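# Move wooden block from bench onto cart floor

## Task

Lift the wooden block from the bench and lay it flat on the floor of the cart, at the cart's handle end next to the profiles. The drop flap must remain open, anything already in place must stay that way, and at the end both grippers must be empty and away from the cart after releasing and backing off. The robot must not fall or finish leaning.

## Robot and tools

ROBOT. A Rainbow Robotics RB-Y1: a base on two drive wheels with two rear casters (0.58 m wide, 0.10 m ahead of the wheel axle, 0.57 m behind it; an on-the-spot turn sweeps a 0.58 m radius), a folding torso (leg with squat, shift, pitch, plus a yaw at the chest), a head with a camera, and two 7-joint arms, each with a parallel gripper and a wrist camera whose case juts sideways and can collide. It cannot drive sideways. Each arm is rated for 3 kg.

FRAMES. Everything is in metres in the base frame: origin on the floor midway between the drive wheels, x forward, y left, z up. The left_hand and right_hand lines give the point between the finger pads, 0.03 m behind the fingertips; fingers point along the hand's -z, and close along its x. chest is a spine point 0.08 m below the shoulders. base_odometry is relative to where the base started, counts wheel turns only (slip looks like travel), heading in rad, positive left.

move. One action per call, plus "cameras" (list from head_camera, left_wrist_camera, right_wrist_camera, or ["all"]; [] for none; omitted gives all only on an empty call) and "blocking" (default true: returns once everything has stopped; false: returns in about 0.5 s while motion continues). An empty call just reports state and images. Allowed combinations: base and/or joints, optionally with min_time_s or contact_limits; target alone or with min_time_s; contact_limits alone.
- base: one object {"x_m_s", "turn_rad_s", "for_s"}: forward speed (m/s, 0.005 to 1.5 either sign, or 0), left turn rate (rad/s, 0.02 to 1.509 either sign, or 0), duration 0.1 to 5 s. These are velocities, so the result is a relative displacement of roughly speed times for_s; accel 0.4 m/s² (turns 0.5 rad/s²), and the base coasts to rest afterwards. Omitted speeds are 0.
- joints: absolute targets, one key per joint, radians (grippers in metres of pad opening, 0 to 0.1). Useful ranges: torso_squat_rad 0 to 1.2, torso_shift_rad -0.3 to 0.6, torso_pitch_rad -0.2 to 1.4 (positive bows forward), torso_yaw_rad -1.5 to 1.5 (raise both arms outward 0.2 rad first), head_pan_rad -0.523 to 0.523, head_tilt_rad -0.35 to 1.57 (positive looks down). Arm: shoulder_pitch ±2.356 (negative swings forward), left_shoulder_roll 0 to 3.141 and right_shoulder_roll -3.141 to 0 (outward), shoulder_yaw ±2.094, elbow -2.617 to 0.01 (negative bends), forearm_roll ±3.141, wrist_pitch -1.57 to 1.919, hand_roll ±2.705. Torso combos must hold: squat+shift ≤ 1.52; squat-shift+pitch ≤ 1.57; shift+0.5 pitch-0.4 squat ≤ 0.7; shift+0.3 pitch-0.5 squat ≤ 0.39, or the torso stops short ("off_target").
- target: absolute pose of one hand: side "left"/"right", x, y, z in the base frame (-3 to 3 m), quat_wxyz in the same convention the hand lines print. It is turned into joint angles once, so the hand follows an arc that can bow several cm on long moves; chain short steps. It is refused if another move is still running.
- min_time_s: 0.1 to 8 s, the shortest duration of arm, head and torso motions in this action.
- contact_limits: per gripper, motor current in mA, 200 to 672.5 (starting value), persists until changed; lower means gentler grip.

To grip, command an opening at least 0.005 m under the object's width; "off_target" on a gripper then is normal.

wait: {"seconds": 0 to 10, "cameras"}; lets time pass, returning early when earlier motions finish. stop: brakes all running motions. zoom_image: {"camera", "region": [x0, y0, x1, y1]} pixels of that camera's newest image, at most 504×504. read_manual: licence texts only. finished_scene: {"scene": number}; must be the final call in the reply.

RESULTS. base_status, joint_status, left_hand_status, right_hand_status: "moving", "done", "off_target" (resting away from target, maybe still pushing), "reached"/"short" (targets, with error), "refused" with a reason, or stops: "contact_stop" (torso hit something or cannot lift), "time_out", "limit_stop_at_<name>" (self-collision guard or built-in limit), "torque_fault", "limit_stop_at_motor_heat". A stop in one arm or the torso halts that whole group. "joint command not followed" means the arm-collision check withheld the command. After a refused move or an unplanned stop, later move/wait/finished_scene calls in the same reply are skipped. on_its_own lists what the robot did without being told. lidar_m: 12 distances, 30° sectors counter-clockwise from straight ahead, at 0.23 m height, "-" for nothing. motor_effort: wheel load in %, bracketed peak; high at rest suggests pushing on something. Joint torques, external torques, wrist force/torque (uncalibrated, offset up to 16 N) and motor temperatures are also reported. Thinking time lets the scene run.

AVOID. Dropping the block or releasing it while moving; slamming into the bench, cart or walls (the base does not stop on contact and can tip); fast bends or braking with arms stretched forward or carrying load; the two arms striking or squeezing each other (can end the scene); contact torque reaching joint limits (10 s freeze); overheating arms by holding stretched or pushing (65 °C warning, 80 °C brake). Keep shoulder rolls about 0.5 rad outward when both arms reach forward. Do not bump the drop flap closed. Finish with grippers open, hands withdrawn from the cart, robot upright.

Each tool is called after "Emit:" as name(argument=value, ...) on one line, values as JSON.

## Session

Emit:
move()

Scene clock: 0.00 s.
Joint torques (N m): no reading
External joint torques (N m): no reading
Motor temperatures (°C): left_arm=[30 28 32 36 34 33 38] | right_arm=[34 30 32 30 35 36 34]
Wrist force (N): no reading
Wrist torque (N m): no reading
Wrist force, peak (N): no reading
base_odometry: x=+0.000 y=+0.000 heading=+0.000
lidar_m: 0.75 1.03 1.57 4.58 1.52 1.08 1.02 1.07 1.44 3.60 1.10 0.78
base_status: not commanded
joint_positions: torso_squat_rad=+0.350 torso_shift_rad=+0.000 torso_pitch_rad=+0.000 torso_yaw_rad=+0.000 left_shoulder_pitch_rad=+0.037 left_shoulder_roll_rad=+0.004 left_shoulder_yaw_rad=-0.043 left_elbow_rad=-0.196 left_forearm_roll_rad=-0.014 left_wrist_pitch_rad=+0.002 left_hand_roll_rad=+0.027 left_gripper_m=+0.099 right_shoulder_pitch_rad=-0.040 right_shoulder_roll_rad=-0.021 right_shoulder_yaw_rad=-0.018 right_elbow_rad=-0.235 right_forearm_roll_rad=+0.049 right_wrist_pitch_rad=-0.014 right_hand_roll_rad=+0.035 right_gripper_m=+0.099 head_pan_rad=+0.000 head_tilt_rad=+0.400
joint_status: not commanded
wheel_motors_off: 0
motor_effort: left_wheel=+0 right_wheel=+0
chest: x=-0.2280 y=+0.0001 z=+1.2475 quat_wxyz=(+1.000, +0.000, +0.000, +0.000) (m; base frame)
left_hand: x=-0.1598 y=+0.2200 z=+0.5653 quat_wxyz=(+0.997, +0.000, -0.079, -0.009) (m; base frame)
right_hand: x=-0.0823 y=-0.2360 z=+0.5770 quat_wxyz=(+0.989, -0.016, -0.142, +0.041) (m; base frame)
pictures: head_camera, left_wrist_camera, right_wrist_camera
camera_calibration:
left_wrist_camera: T_world_to_cam=[[0.98872, 0.00956, 0.14944, 0.07083], [-0.06055, -0.88722, 0.45736, -0.04391], [0.13696, -0.46125, -0.87664, 0.69141]] pos_world=[-0.16739, 0.27927, 0.61562]
right_wrist_camera: T_world_to_cam=[[-0.94589, -0.11441, -0.30364, 0.06911], [-0.24509, 0.86517, 0.43751, -0.04141], [0.21265, 0.48826, -0.84639, 0.69334]] pos_world=[-0.09221, -0.2948, 0.62594]

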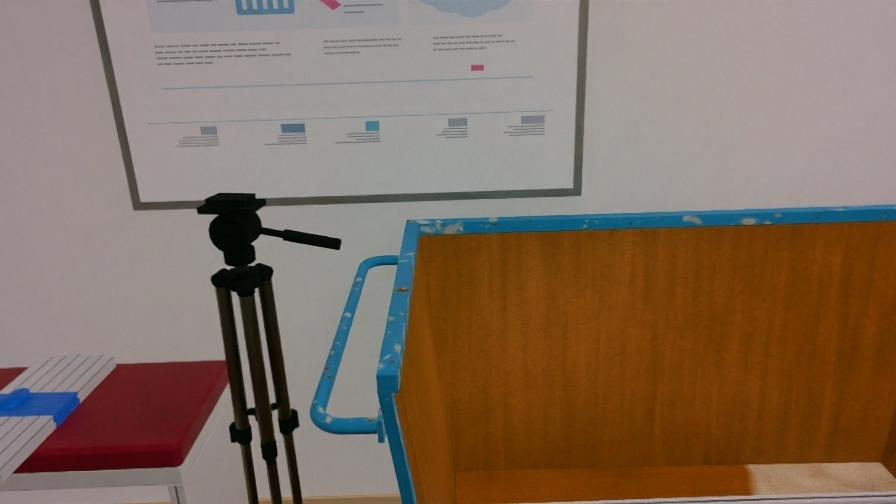

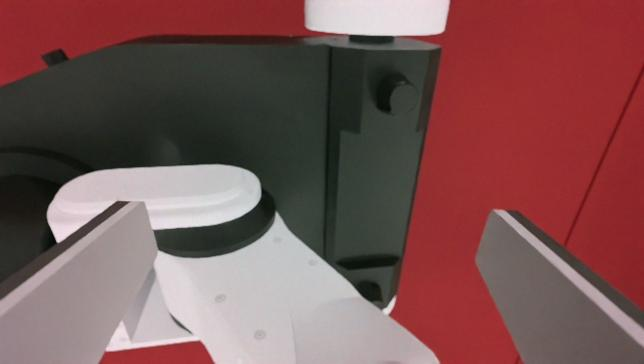

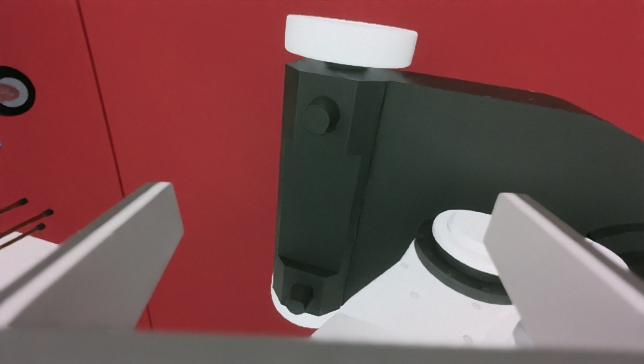

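Emit:
move(joints={"head_tilt_rad":0.85,"head_pan_rad":-0.4}, min_time_s=0.5, cameras=["head_camera"])

Emit:
move(joints={"head_tilt_rad":0.8,"head_pan_rad":0.5}, min_time_s=0.5, cameras=["head_camera"])

Emit:
move(joints={"head_tilt_rad":0.3,"head_pan_rad":0.52}, min_time_s=0.5, cameras=["head_camera"])

Emit:
move(joints={"head_tilt_rad":0.4,"head_pan_rad":-0.52}, min_time_s=0.5, cameras=["head_camera"])

Scene clock: 2.77 s.
Joint torques (N m): left_arm=[-1.56 -0.53 0.72 -0.53 0.05 -0.67 0.07] | right_arm=[-3.6 -0.33 -0.75 -1.41 -0.15 -0.56 -0.05]
External joint torques (N m): left_arm=[-0.18 -0.67 0.7 0.02 0.04 -0.25 0.07] | right_arm=[-0.01 0.79 -0.71 0.22 -0.21 0.03 -0.06]
Wrist force (N): left_arm=[0.2 1.0 -7.6] | right_arm=[-2.7 1.5 -4.6]
Wrist torque (N m): left_arm=[-0.25 0.14 0.08] | right_arm=[-0.11 -0.11 -0.09]
Wrist force, peak (N): left_arm=[-0.7 1.3 -8.3] | right_arm=[-2.9 1.1 -5.5]
move: done
base_odometry: x=+0.000 y=+0.000 heading=+0.000
lidar_m: 0.74 1.03 1.56 4.56 1.51 1.08 1.02 1.08 1.43 3.60 1.10 0.78
base_status: not commanded
joint_positions: torso_squat_rad=+0.350 torso_shift_rad=+0.000 torso_pitch_rad=+0.000 torso_yaw_rad=+0.000 left_shoulder_pitch_rad=+0.037 left_shoulder_roll_rad=+0.004 left_shoulder_yaw_rad=-0.043 left_elbow_rad=-0.196 left_forearm_roll_rad=-0.014 left_wrist_pitch_rad=+0.002 left_hand_roll_rad=+0.027 left_gripper_m=+0.099 right_shoulder_pitch_rad=-0.040 right_shoulder_roll_rad=-0.021 right_shoulder_yaw_rad=-0.018 right_elbow_rad=-0.235 right_forearm_roll_rad=+0.049 right_wrist_pitch_rad=-0.014 right_hand_roll_rad=+0.035 right_gripper_m=+0.099 head_pan_rad=-0.400 head_tilt_rad=+0.850
joint_status: all done
wheel_motors_off: 0
motor_effort: left_wheel=+0(1) right_wheel=+0(1)
chest: x=-0.2280 y=+0.0001 z=+1.2475 quat_wxyz=(+1.000, +0.000, +0.000, +0.000)
left_hand: x=-0.1598 y=+0.2200 z=+0.5653 quat_wxyz=(+0.997, +0.000, -0.079, -0.009)
right_hand: x=-0.0823 y=-0.2360 z=+0.5770 quat_wxyz=(+0.989, -0.016, -0.142, +0.041)
head_camera: T_world_to_cam=[[-0.39477, -0.91826, -0.03093, -0.03733], [-0.64593, 0.30132, -0.70141, 0.93386], [0.6534, -0.25692, -0.71208, 1.11058]] pos_world=[-0.13717, -0.03034, 1.4447]

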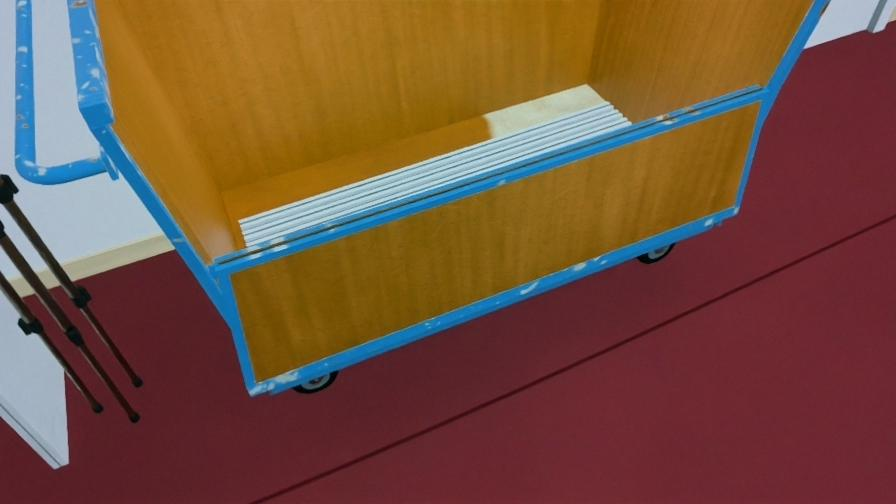

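Scene clock: 3.57 s.
Joint torques (N m): left_arm=[-1.53 -0.69 0.81 -0.47 -0.05 -0.57 -0.06] | right_arm=[-3.42 -0.36 -0.7 -1.49 -0.08 -0.63 0.04]
External joint torques (N m): left_arm=[-0.15 -0.84 0.8 0.08 -0.06 -0.15 -0.05] | right_arm=[0.17 0.76 -0.66 0.15 -0.14 -0.03 0.03]
Wrist force (N): left_arm=[-0.5 1.5 -7.6] | right_arm=[-2.4 1.1 -4.7]
Wrist torque (N m): left_arm=[-0.30 0.07 0.10] | right_arm=[-0.10 -0.09 -0.07]
Wrist force, peak (N): left_arm=[-0.2 1.6 -8.0] | right_arm=[-2.5 1.7 -5.1]
move: done
base_odometry: x=+0.000 y=+0.000 heading=+0.000
lidar_m: 0.75 1.03 1.57 4.57 1.51 1.08 1.02 1.08 1.44 3.62 1.11 0.78
base_status: not commanded
joint_positions: torso_squat_rad=+0.350 torso_shift_rad=+0.000 torso_pitch_rad=+0.000 torso_yaw_rad=+0.000 left_shoulder_pitch_rad=+0.037 left_shoulder_roll_rad=+0.004 left_shoulder_yaw_rad=-0.043 left_elbow_rad=-0.196 left_forearm_roll_rad=-0.014 left_wrist_pitch_rad=+0.002 left_hand_roll_rad=+0.027 left_gripper_m=+0.099 right_shoulder_pitch_rad=-0.040 right_shoulder_roll_rad=-0.021 right_shoulder_yaw_rad=-0.018 right_elbow_rad=-0.235 right_forearm_roll_rad=+0.049 right_wrist_pitch_rad=-0.014 right_hand_roll_rad=+0.035 right_gripper_m=+0.099 head_pan_rad=+0.500 head_tilt_rad=+0.800
joint_status: all done
wheel_motors_off: 0
motor_effort: left_wheel=+0(1) right_wheel=+0(2)
chest: x=-0.2280 y=+0.0001 z=+1.2475 quat_wxyz=(+1.000, +0.000, +0.000, +0.000)
left_hand: x=-0.1598 y=+0.2200 z=+0.5653 quat_wxyz=(+0.997, +0.000, -0.079, -0.009)
right_hand: x=-0.0823 y=-0.2360 z=+0.5770 quat_wxyz=(+0.989, -0.016, -0.142, +0.041)
head_camera: T_world_to_cam=[[0.47525, -0.8793, -0.03116, 0.14215], [-0.60609, -0.3015, -0.73604, 0.99223], [0.63781, 0.36869, -0.67622, 1.05536]] pos_world=[-0.1393, 0.03505, 1.44841]

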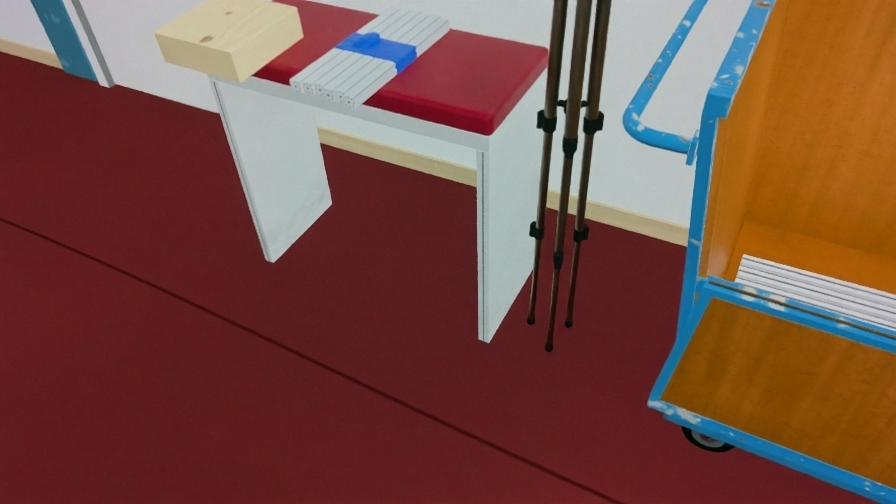

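Scene clock: 4.37 s.
Joint torques (N m): left_arm=[-1.3 -0.5 0.75 -0.55 -0.11 -0.63 -0.1] | right_arm=[-3.72 -0.22 -0.51 -1.53 -0.02 -0.61 -0.09]
External joint torques (N m): left_arm=[0.08 -0.65 0.74 0.01 -0.12 -0.2 -0.09] | right_arm=[-0.12 0.9 -0.46 0.1 -0.08 -0.01 -0.1]
Wrist force (N): left_arm=[-0.1 1.0 -7.3] | right_arm=[-2.4 0.7 -4.8]
Wrist torque (N m): left_arm=[-0.29 0.17 0.13] | right_arm=[-0.03 -0.05 -0.08]
Wrist force, peak (N): left_arm=[-0.2 1.4 -8.1] | right_arm=[-2.9 1.6 -5.1]
move: done
base_odometry: x=+0.000 y=+0.000 heading=+0.000
lidar_m: 0.74 1.04 1.56 4.56 1.52 1.08 1.03 1.08 1.44 3.60 1.10 0.79
base_status: not commanded
joint_positions: torso_squat_rad=+0.350 torso_shift_rad=+0.000 torso_pitch_rad=+0.000 torso_yaw_rad=+0.000 left_shoulder_pitch_rad=+0.037 left_shoulder_roll_rad=+0.004 left_shoulder_yaw_rad=-0.043 left_elbow_rad=-0.196 left_forearm_roll_rad=-0.014 left_wrist_pitch_rad=+0.002 left_hand_roll_rad=+0.027 left_gripper_m=+0.099 right_shoulder_pitch_rad=-0.040 right_shoulder_roll_rad=-0.021 right_shoulder_yaw_rad=-0.018 right_elbow_rad=-0.235 right_forearm_roll_rad=+0.049 right_wrist_pitch_rad=-0.014 right_hand_roll_rad=+0.035 right_gripper_m=+0.099 head_pan_rad=+0.520 head_tilt_rad=+0.300
joint_status: all done
wheel_motors_off: 0
motor_effort: left_wheel=+1(1) right_wheel=+1(2)
chest: x=-0.2280 y=+0.0001 z=+1.2475 quat_wxyz=(+1.000, +0.000, +0.000, +0.000)
left_hand: x=-0.1598 y=+0.2200 z=+0.5653 quat_wxyz=(+0.997, +0.000, -0.079, -0.009)
right_hand: x=-0.0823 y=-0.2360 z=+0.5770 quat_wxyz=(+0.989, -0.016, -0.142, +0.041)
head_camera: T_world_to_cam=[[0.50625, -0.86188, -0.02946, 0.14609], [-0.22179, -0.09711, -0.97025, 1.41042], [0.83338, 0.49772, -0.24032, 0.46459]] pos_world=[-0.14832, 0.03164, 1.48441]

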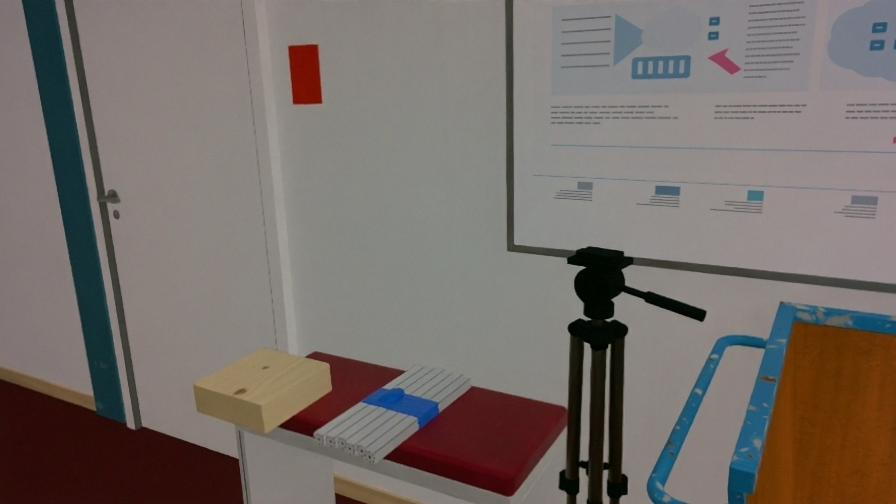

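Scene clock: 5.20 s.
Joint torques (N m): left_arm=[-1.64 -0.89 0.82 -0.4 -0.04 -0.75 -0.09] | right_arm=[-3.53 -0.35 -0.73 -1.55 -0.03 -0.53 -0.06]
External joint torques (N m): left_arm=[-0.26 -1.04 0.81 0.16 -0.05 -0.32 -0.08] | right_arm=[0.07 0.77 -0.69 0.08 -0.09 0.07 -0.07]
Wrist force (N): left_arm=[0.0 1.1 -7.3] | right_arm=[-2.8 1.0 -5.0]
Wrist torque (N m): left_arm=[-0.25 0.08 0.11] | right_arm=[-0.09 -0.12 -0.08]
Wrist force, peak (N): left_arm=[-0.1 1.1 -8.0] | right_arm=[-2.7 1.5 -5.3]
move: done
base_odometry: x=+0.000 y=+0.000 heading=+0.000
lidar_m: 0.73 1.04 1.56 4.57 1.52 1.08 1.03 1.07 1.43 3.61 1.11 0.78
base_status: not commanded
joint_positions: torso_squat_rad=+0.350 torso_shift_rad=+0.000 torso_pitch_rad=+0.000 torso_yaw_rad=+0.000 left_shoulder_pitch_rad=+0.037 left_shoulder_roll_rad=+0.004 left_shoulder_yaw_rad=-0.043 left_elbow_rad=-0.196 left_forearm_roll_rad=-0.014 left_wrist_pitch_rad=+0.002 left_hand_roll_rad=+0.027 left_gripper_m=+0.099 right_shoulder_pitch_rad=-0.040 right_shoulder_roll_rad=-0.021 right_shoulder_yaw_rad=-0.018 right_elbow_rad=-0.235 right_forearm_roll_rad=+0.049 right_wrist_pitch_rad=-0.014 right_hand_roll_rad=+0.035 right_gripper_m=+0.099 head_pan_rad=-0.520 head_tilt_rad=+0.400
joint_status: all done
wheel_motors_off: 0
motor_effort: left_wheel=+0(1) right_wheel=+1(3)
chest: x=-0.2280 y=+0.0001 z=+1.2475 quat_wxyz=(+1.000, +0.000, +0.000, +0.000)
left_hand: x=-0.1598 y=+0.2200 z=+0.5653 quat_wxyz=(+0.997, +0.000, -0.079, -0.009)
right_hand: x=-0.0823 y=-0.2360 z=+0.5770 quat_wxyz=(+0.989, -0.016, -0.142, +0.041)
head_camera: T_world_to_cam=[[-0.48961, -0.87141, -0.03042, -0.05767], [-0.27894, 0.18959, -0.94141, 1.35691], [0.82612, -0.45244, -0.3359, 0.60163]] pos_world=[-0.14675, -0.03531, 1.47774]

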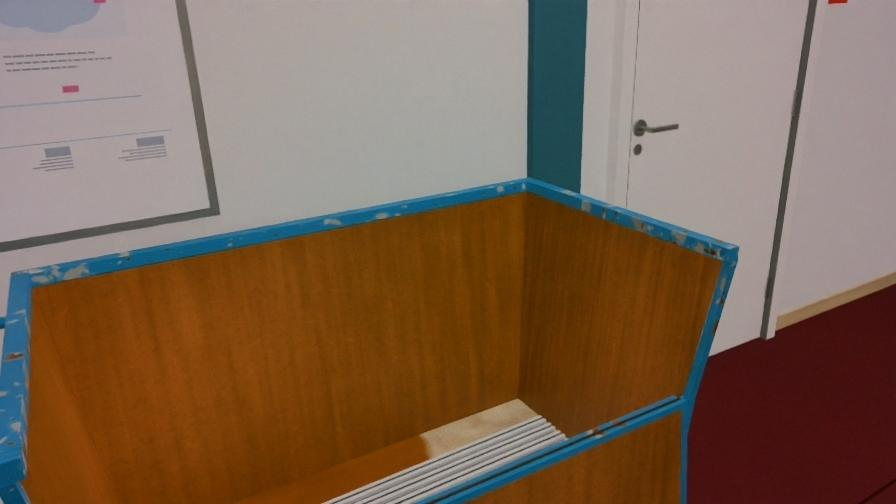

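Emit:
move(joints={"torso_squat_rad":0.1,"torso_pitch_rad":0.6,"head_tilt_rad":0.4,"head_pan_rad":-0.35}, cameras=["head_camera"])

Emit:
zoom_image(camera="head_camera", region=[0, 0, 504, 504])

Scene clock: 23.90 s.
Joint torques (N m): left_arm=[13.03 -0.7 0.58 5.77 -0.04 0.54 -0.02] | right_arm=[12.6 -0.22 -0.76 5.09 -0.29 0.51 -0.02]
External joint torques (N m): left_arm=[-1.29 -1.03 0.54 0.12 -0.03 -0.21 -0.04] | right_arm=[0.32 0.51 -0.47 0.7 -0.21 -0.03 0]
Wrist force (N): left_arm=[3.2 0.9 -6.7] | right_arm=[1.3 0.7 -4.7]
Wrist torque (N m): left_arm=[-0.22 0.30 0.03] | right_arm=[-0.04 0.15 -0.11]
Wrist force, peak (N): left_arm=[3.2 1.3 -8.1] | right_arm=[-2.7 1.6 -5.5]
move: done
base_odometry: x=+0.000 y=+0.000 heading=+0.000
lidar_m: 0.74 1.03 1.57 4.57 1.50 1.07 1.02 1.08 1.44 3.61 1.10 0.77
base_status: not commanded
joint_positions: torso_squat_rad=+0.100 torso_shift_rad=+0.000 torso_pitch_rad=+0.600 torso_yaw_rad=+0.000 left_shoulder_pitch_rad=+0.037 left_shoulder_roll_rad=+0.004 left_shoulder_yaw_rad=-0.043 left_elbow_rad=-0.196 left_forearm_roll_rad=-0.014 left_wrist_pitch_rad=+0.002 left_hand_roll_rad=+0.027 left_gripper_m=+0.099 right_shoulder_pitch_rad=-0.040 right_shoulder_roll_rad=-0.021 right_shoulder_yaw_rad=-0.018 right_elbow_rad=-0.235 right_forearm_roll_rad=+0.049 right_wrist_pitch_rad=-0.014 right_hand_roll_rad=+0.035 right_gripper_m=+0.099 head_pan_rad=-0.350 head_tilt_rad=+0.400
joint_status: all done
wheel_motors_off: 0
motor_effort: left_wheel=-1(1) right_wheel=-1(2)
chest: x=-0.0532 y=+0.0001 z=+1.2324 quat_wxyz=(+0.955, +0.000, +0.296, +0.000)
left_hand: x=-0.3822 y=+0.2200 z=+0.6308 quat_wxyz=(+0.976, -0.003, +0.219, -0.008)
right_hand: x=-0.3116 y=-0.2360 z=+0.5968 quat_wxyz=(+0.987, -0.004, +0.156, +0.044)
head_camera: T_world_to_cam=[[-0.29384, -0.94166, 0.16412, -0.20531], [-0.78494, 0.13973, -0.60361, 0.94878], [0.54546, -0.30619, -0.7802, 0.98336]] pos_world=[0.14802, -0.02482, 1.37361]

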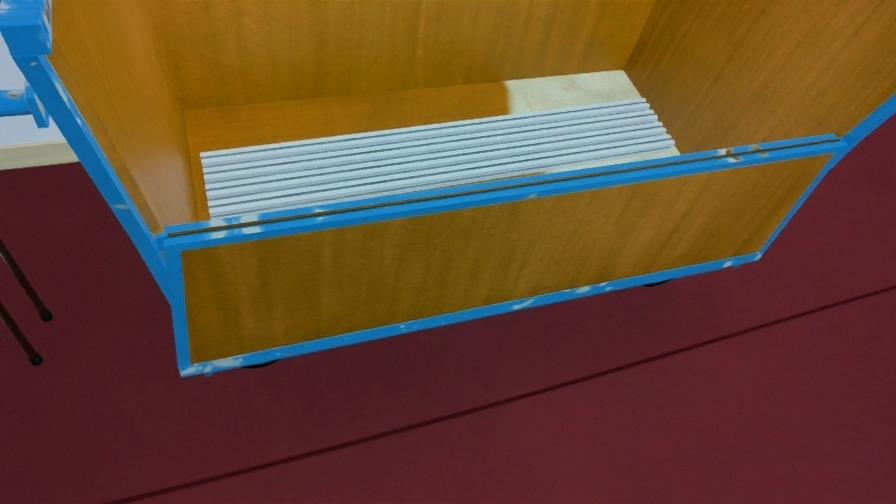

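Scaled by 1.000.

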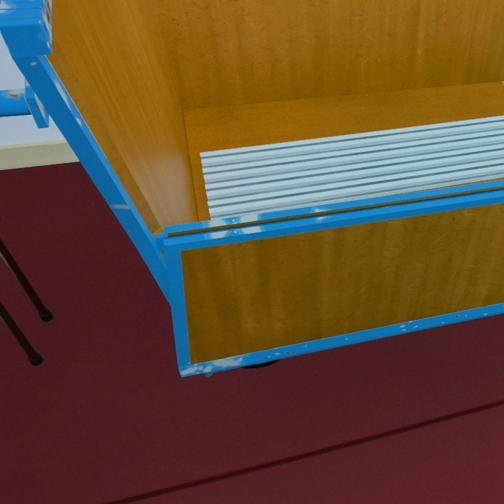

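Emit:
move(base={"turn_rad_s":0.8,"for_s":1.967}, joints={"torso_squat_rad":0.2,"torso_pitch_rad":0.1,"head_tilt_rad":0.6,"head_pan_rad":-0.4,"left_gripper_m":0,"right_gripper_m":0}, cameras=[])

Emit:
move(base={"x_m_s":0.5,"for_s":2.6}, cameras=[])

Emit:
move(base={"turn_rad_s":-0.8,"for_s":1.967}, joints={"head_tilt_rad":0.6,"head_pan_rad":0}, cameras=["head_camera"])

Scene clock: 41.07 s.
Joint torques (N m): left_arm=[0.7 -0.87 0.78 0.54 -0.04 -0.51 0.04] | right_arm=[-1.1 -0.4 -0.63 -0.35 -0.04 -0.52 -0.1]
External joint torques (N m): left_arm=[-0.66 -1.06 0.76 0.02 -0.04 -0.28 0.05] | right_arm=[-0.21 0.67 -0.55 0.25 -0.08 -0.11 -0.11]
Wrist force (N): left_arm=[0.5 0.5 -8.0] | right_arm=[-2.1 0.5 -5.4]
Wrist torque (N m): left_arm=[-0.18 0.13 0.05] | right_arm=[-0.04 -0.12 -0.09]
Wrist force, peak (N): left_arm=[4.3 1.4 -7.8] | right_arm=[-2.4 0.9 -5.4]
move: done
base_odometry: x=+0.000 y=+0.000 heading=+1.573
lidar_m: 4.37 1.50 1.07 1.03 1.05 1.43 3.74 1.10 0.80 0.76 1.03 1.56
base_status: done (sent for 1.97 of 1.97 s)
joint_positions: torso_squat_rad=+0.200 torso_shift_rad=+0.000 torso_pitch_rad=+0.100 torso_yaw_rad=+0.000 left_shoulder_pitch_rad=+0.037 left_shoulder_roll_rad=+0.004 left_shoulder_yaw_rad=-0.043 left_elbow_rad=-0.196 left_forearm_roll_rad=-0.014 left_wrist_pitch_rad=+0.002 left_hand_roll_rad=+0.027 left_gripper_m=+0.000 right_shoulder_pitch_rad=-0.040 right_shoulder_roll_rad=-0.021 right_shoulder_yaw_rad=-0.018 right_elbow_rad=-0.235 right_forearm_roll_rad=+0.049 right_wrist_pitch_rad=-0.014 right_hand_roll_rad=+0.035 right_gripper_m=+0.000 head_pan_rad=-0.400 head_tilt_rad=+0.600
joint_status: all done
wheel_motors_off: 0
motor_effort: left_wheel=+5(33) right_wheel=+21(46)
chest: x=-0.1972 y=+0.0001 z=+1.2744 quat_wxyz=(+0.999, +0.000, +0.050, +0.000)
left_hand: x=-0.1974 y=+0.2200 z=+0.5888 quat_wxyz=(+1.000, -0.001, -0.029, -0.009)
right_hand: x=-0.1191 y=-0.2360 z=+0.5928 quat_wxyz=(+0.995, -0.014, -0.093, +0.041)

Scene clock: 45.03 s.
Joint torques (N m): left_arm=[1.44 -0.68 0.98 0.59 -0.08 -0.51 -0.11] | right_arm=[-0.11 -0.44 -0.56 -0.15 -0.12 -0.35 -0.05]
External joint torques (N m): left_arm=[0.07 -0.87 0.96 0.06 -0.08 -0.28 -0.11] | right_arm=[0.77 0.64 -0.47 0.46 -0.16 0.06 -0.06]
Wrist force (N): left_arm=[0.0 1.1 -7.9] | right_arm=[-2.1 1.1 -5.6]
Wrist torque (N m): left_arm=[-0.25 0.10 0.15] | right_arm=[-0.08 -0.07 -0.09]
Wrist force, peak (N): left_arm=[0.6 1.4 -8.6] | right_arm=[-1.9 1.1 -5.7]
move: done
base_odometry: x=-0.004 y=+1.300 heading=+1.574
lidar_m: 4.29 1.52 1.10 1.04 1.08 1.46 3.85 1.44 1.17 0.90 1.52 2.08
base_status: done (sent for 2.6 of 2.6 s)
joint_positions: torso_squat_rad=+0.200 torso_shift_rad=+0.000 torso_pitch_rad=+0.100 torso_yaw_rad=+0.000 left_shoulder_pitch_rad=+0.037 left_shoulder_roll_rad=+0.004 left_shoulder_yaw_rad=-0.043 left_elbow_rad=-0.196 left_forearm_roll_rad=-0.014 left_wrist_pitch_rad=+0.002 left_hand_roll_rad=+0.027 left_gripper_m=+0.000 right_shoulder_pitch_rad=-0.040 right_shoulder_roll_rad=-0.021 right_shoulder_yaw_rad=-0.018 right_elbow_rad=-0.235 right_forearm_roll_rad=+0.049 right_wrist_pitch_rad=-0.014 right_hand_roll_rad=+0.035 right_gripper_m=+0.000 head_pan_rad=-0.400 head_tilt_rad=+0.600
joint_status: not commanded
wheel_motors_off: 0
motor_effort: left_wheel=+17(55) right_wheel=-17(52)
chest: x=-0.1971 y=+0.0001 z=+1.2744 quat_wxyz=(+0.999, +0.000, +0.050, +0.000)
left_hand: x=-0.1972 y=+0.2200 z=+0.5888 quat_wxyz=(+1.000, -0.001, -0.029, -0.009)
right_hand: x=-0.1190 y=-0.2359 z=+0.5928 quat_wxyz=(+0.995, -0.014, -0.093, +0.041)

Scene clock: 48.97 s.
Joint torques (N m): left_arm=[1.01 -0.48 0.74 0.71 -0.14 -0.51 -0.16] | right_arm=[0.24 -0.3 -0.94 -0.02 -0.11 -0.4 -0.07]
External joint torques (N m): left_arm=[-0.35 -0.66 0.72 0.18 -0.14 -0.28 -0.16] | right_arm=[1.13 0.78 -0.85 0.59 -0.14 0.01 -0.08]
Wrist force (N): left_arm=[0.7 0.8 -7.8] | right_arm=[-2.2 1.1 -5.0]
Wrist torque (N m): left_arm=[-0.25 0.17 0.07] | right_arm=[-0.12 -0.09 -0.10]
Wrist force, peak (N): left_arm=[0.7 1.6 -8.5] | right_arm=[-2.1 1.2 -5.7]
move: done
base_odometry: x=-0.004 y=+1.300 heading=+0.001
lidar_m: 0.89 1.51 2.05 4.30 1.54 1.10 1.05 1.10 1.46 3.69 1.41 1.17
base_status: done (sent for 1.97 of 1.97 s)
joint_positions: torso_squat_rad=+0.200 torso_shift_rad=+0.000 torso_pitch_rad=+0.100 torso_yaw_rad=+0.000 left_shoulder_pitch_rad=+0.037 left_shoulder_roll_rad=+0.004 left_shoulder_yaw_rad=-0.043 left_elbow_rad=-0.196 left_forearm_roll_rad=-0.014 left_wrist_pitch_rad=+0.002 left_hand_roll_rad=+0.027 left_gripper_m=+0.000 right_shoulder_pitch_rad=-0.040 right_shoulder_roll_rad=-0.021 right_shoulder_yaw_rad=-0.018 right_elbow_rad=-0.235 right_forearm_roll_rad=+0.049 right_wrist_pitch_rad=-0.014 right_hand_roll_rad=+0.035 right_gripper_m=+0.000 head_pan_rad=+0.000 head_tilt_rad=+0.600
joint_status: all done
wheel_motors_off: 0
motor_effort: left_wheel=+22(46) right_wheel=+1(50)
chest: x=-0.1971 y=+0.0001 z=+1.2744 quat_wxyz=(+0.999, +0.000, +0.050, +0.000)
left_hand: x=-0.1973 y=+0.2200 z=+0.5888 quat_wxyz=(+1.000, -0.001, -0.029, -0.009)
right_hand: x=-0.1190 y=-0.2359 z=+0.5928 quat_wxyz=(+0.995, -0.014, -0.093, +0.041)
head_camera: T_world_to_cam=[[-0.00137, -0.9995, -0.03154, 0.04531], [-0.59956, 0.02606, -0.7999, 1.13546], [0.80033, 0.01782, -0.5993, 0.95117]] pos_world=[-0.0804, -0.00125, 1.47972]

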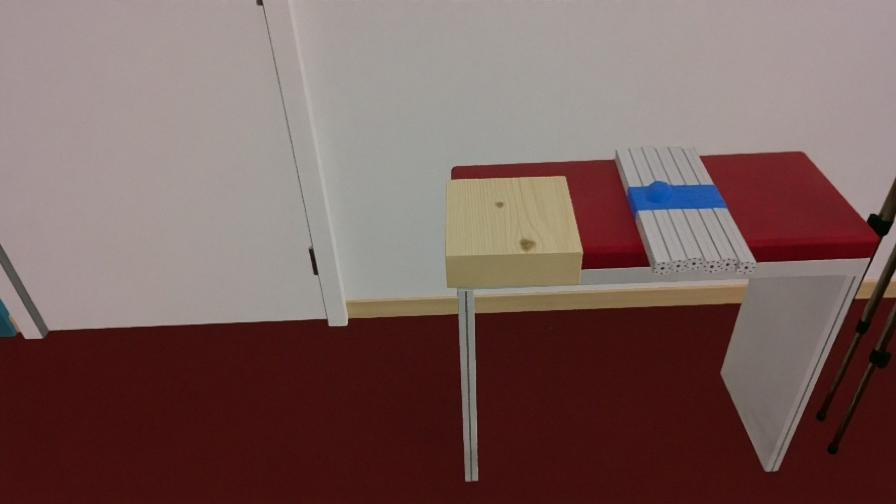

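Emit:
zoom_image(camera="head_camera", region=[420, 150, 620, 300])

Scaled by 2.520 from the camera's image (finer frame: 1280x720).

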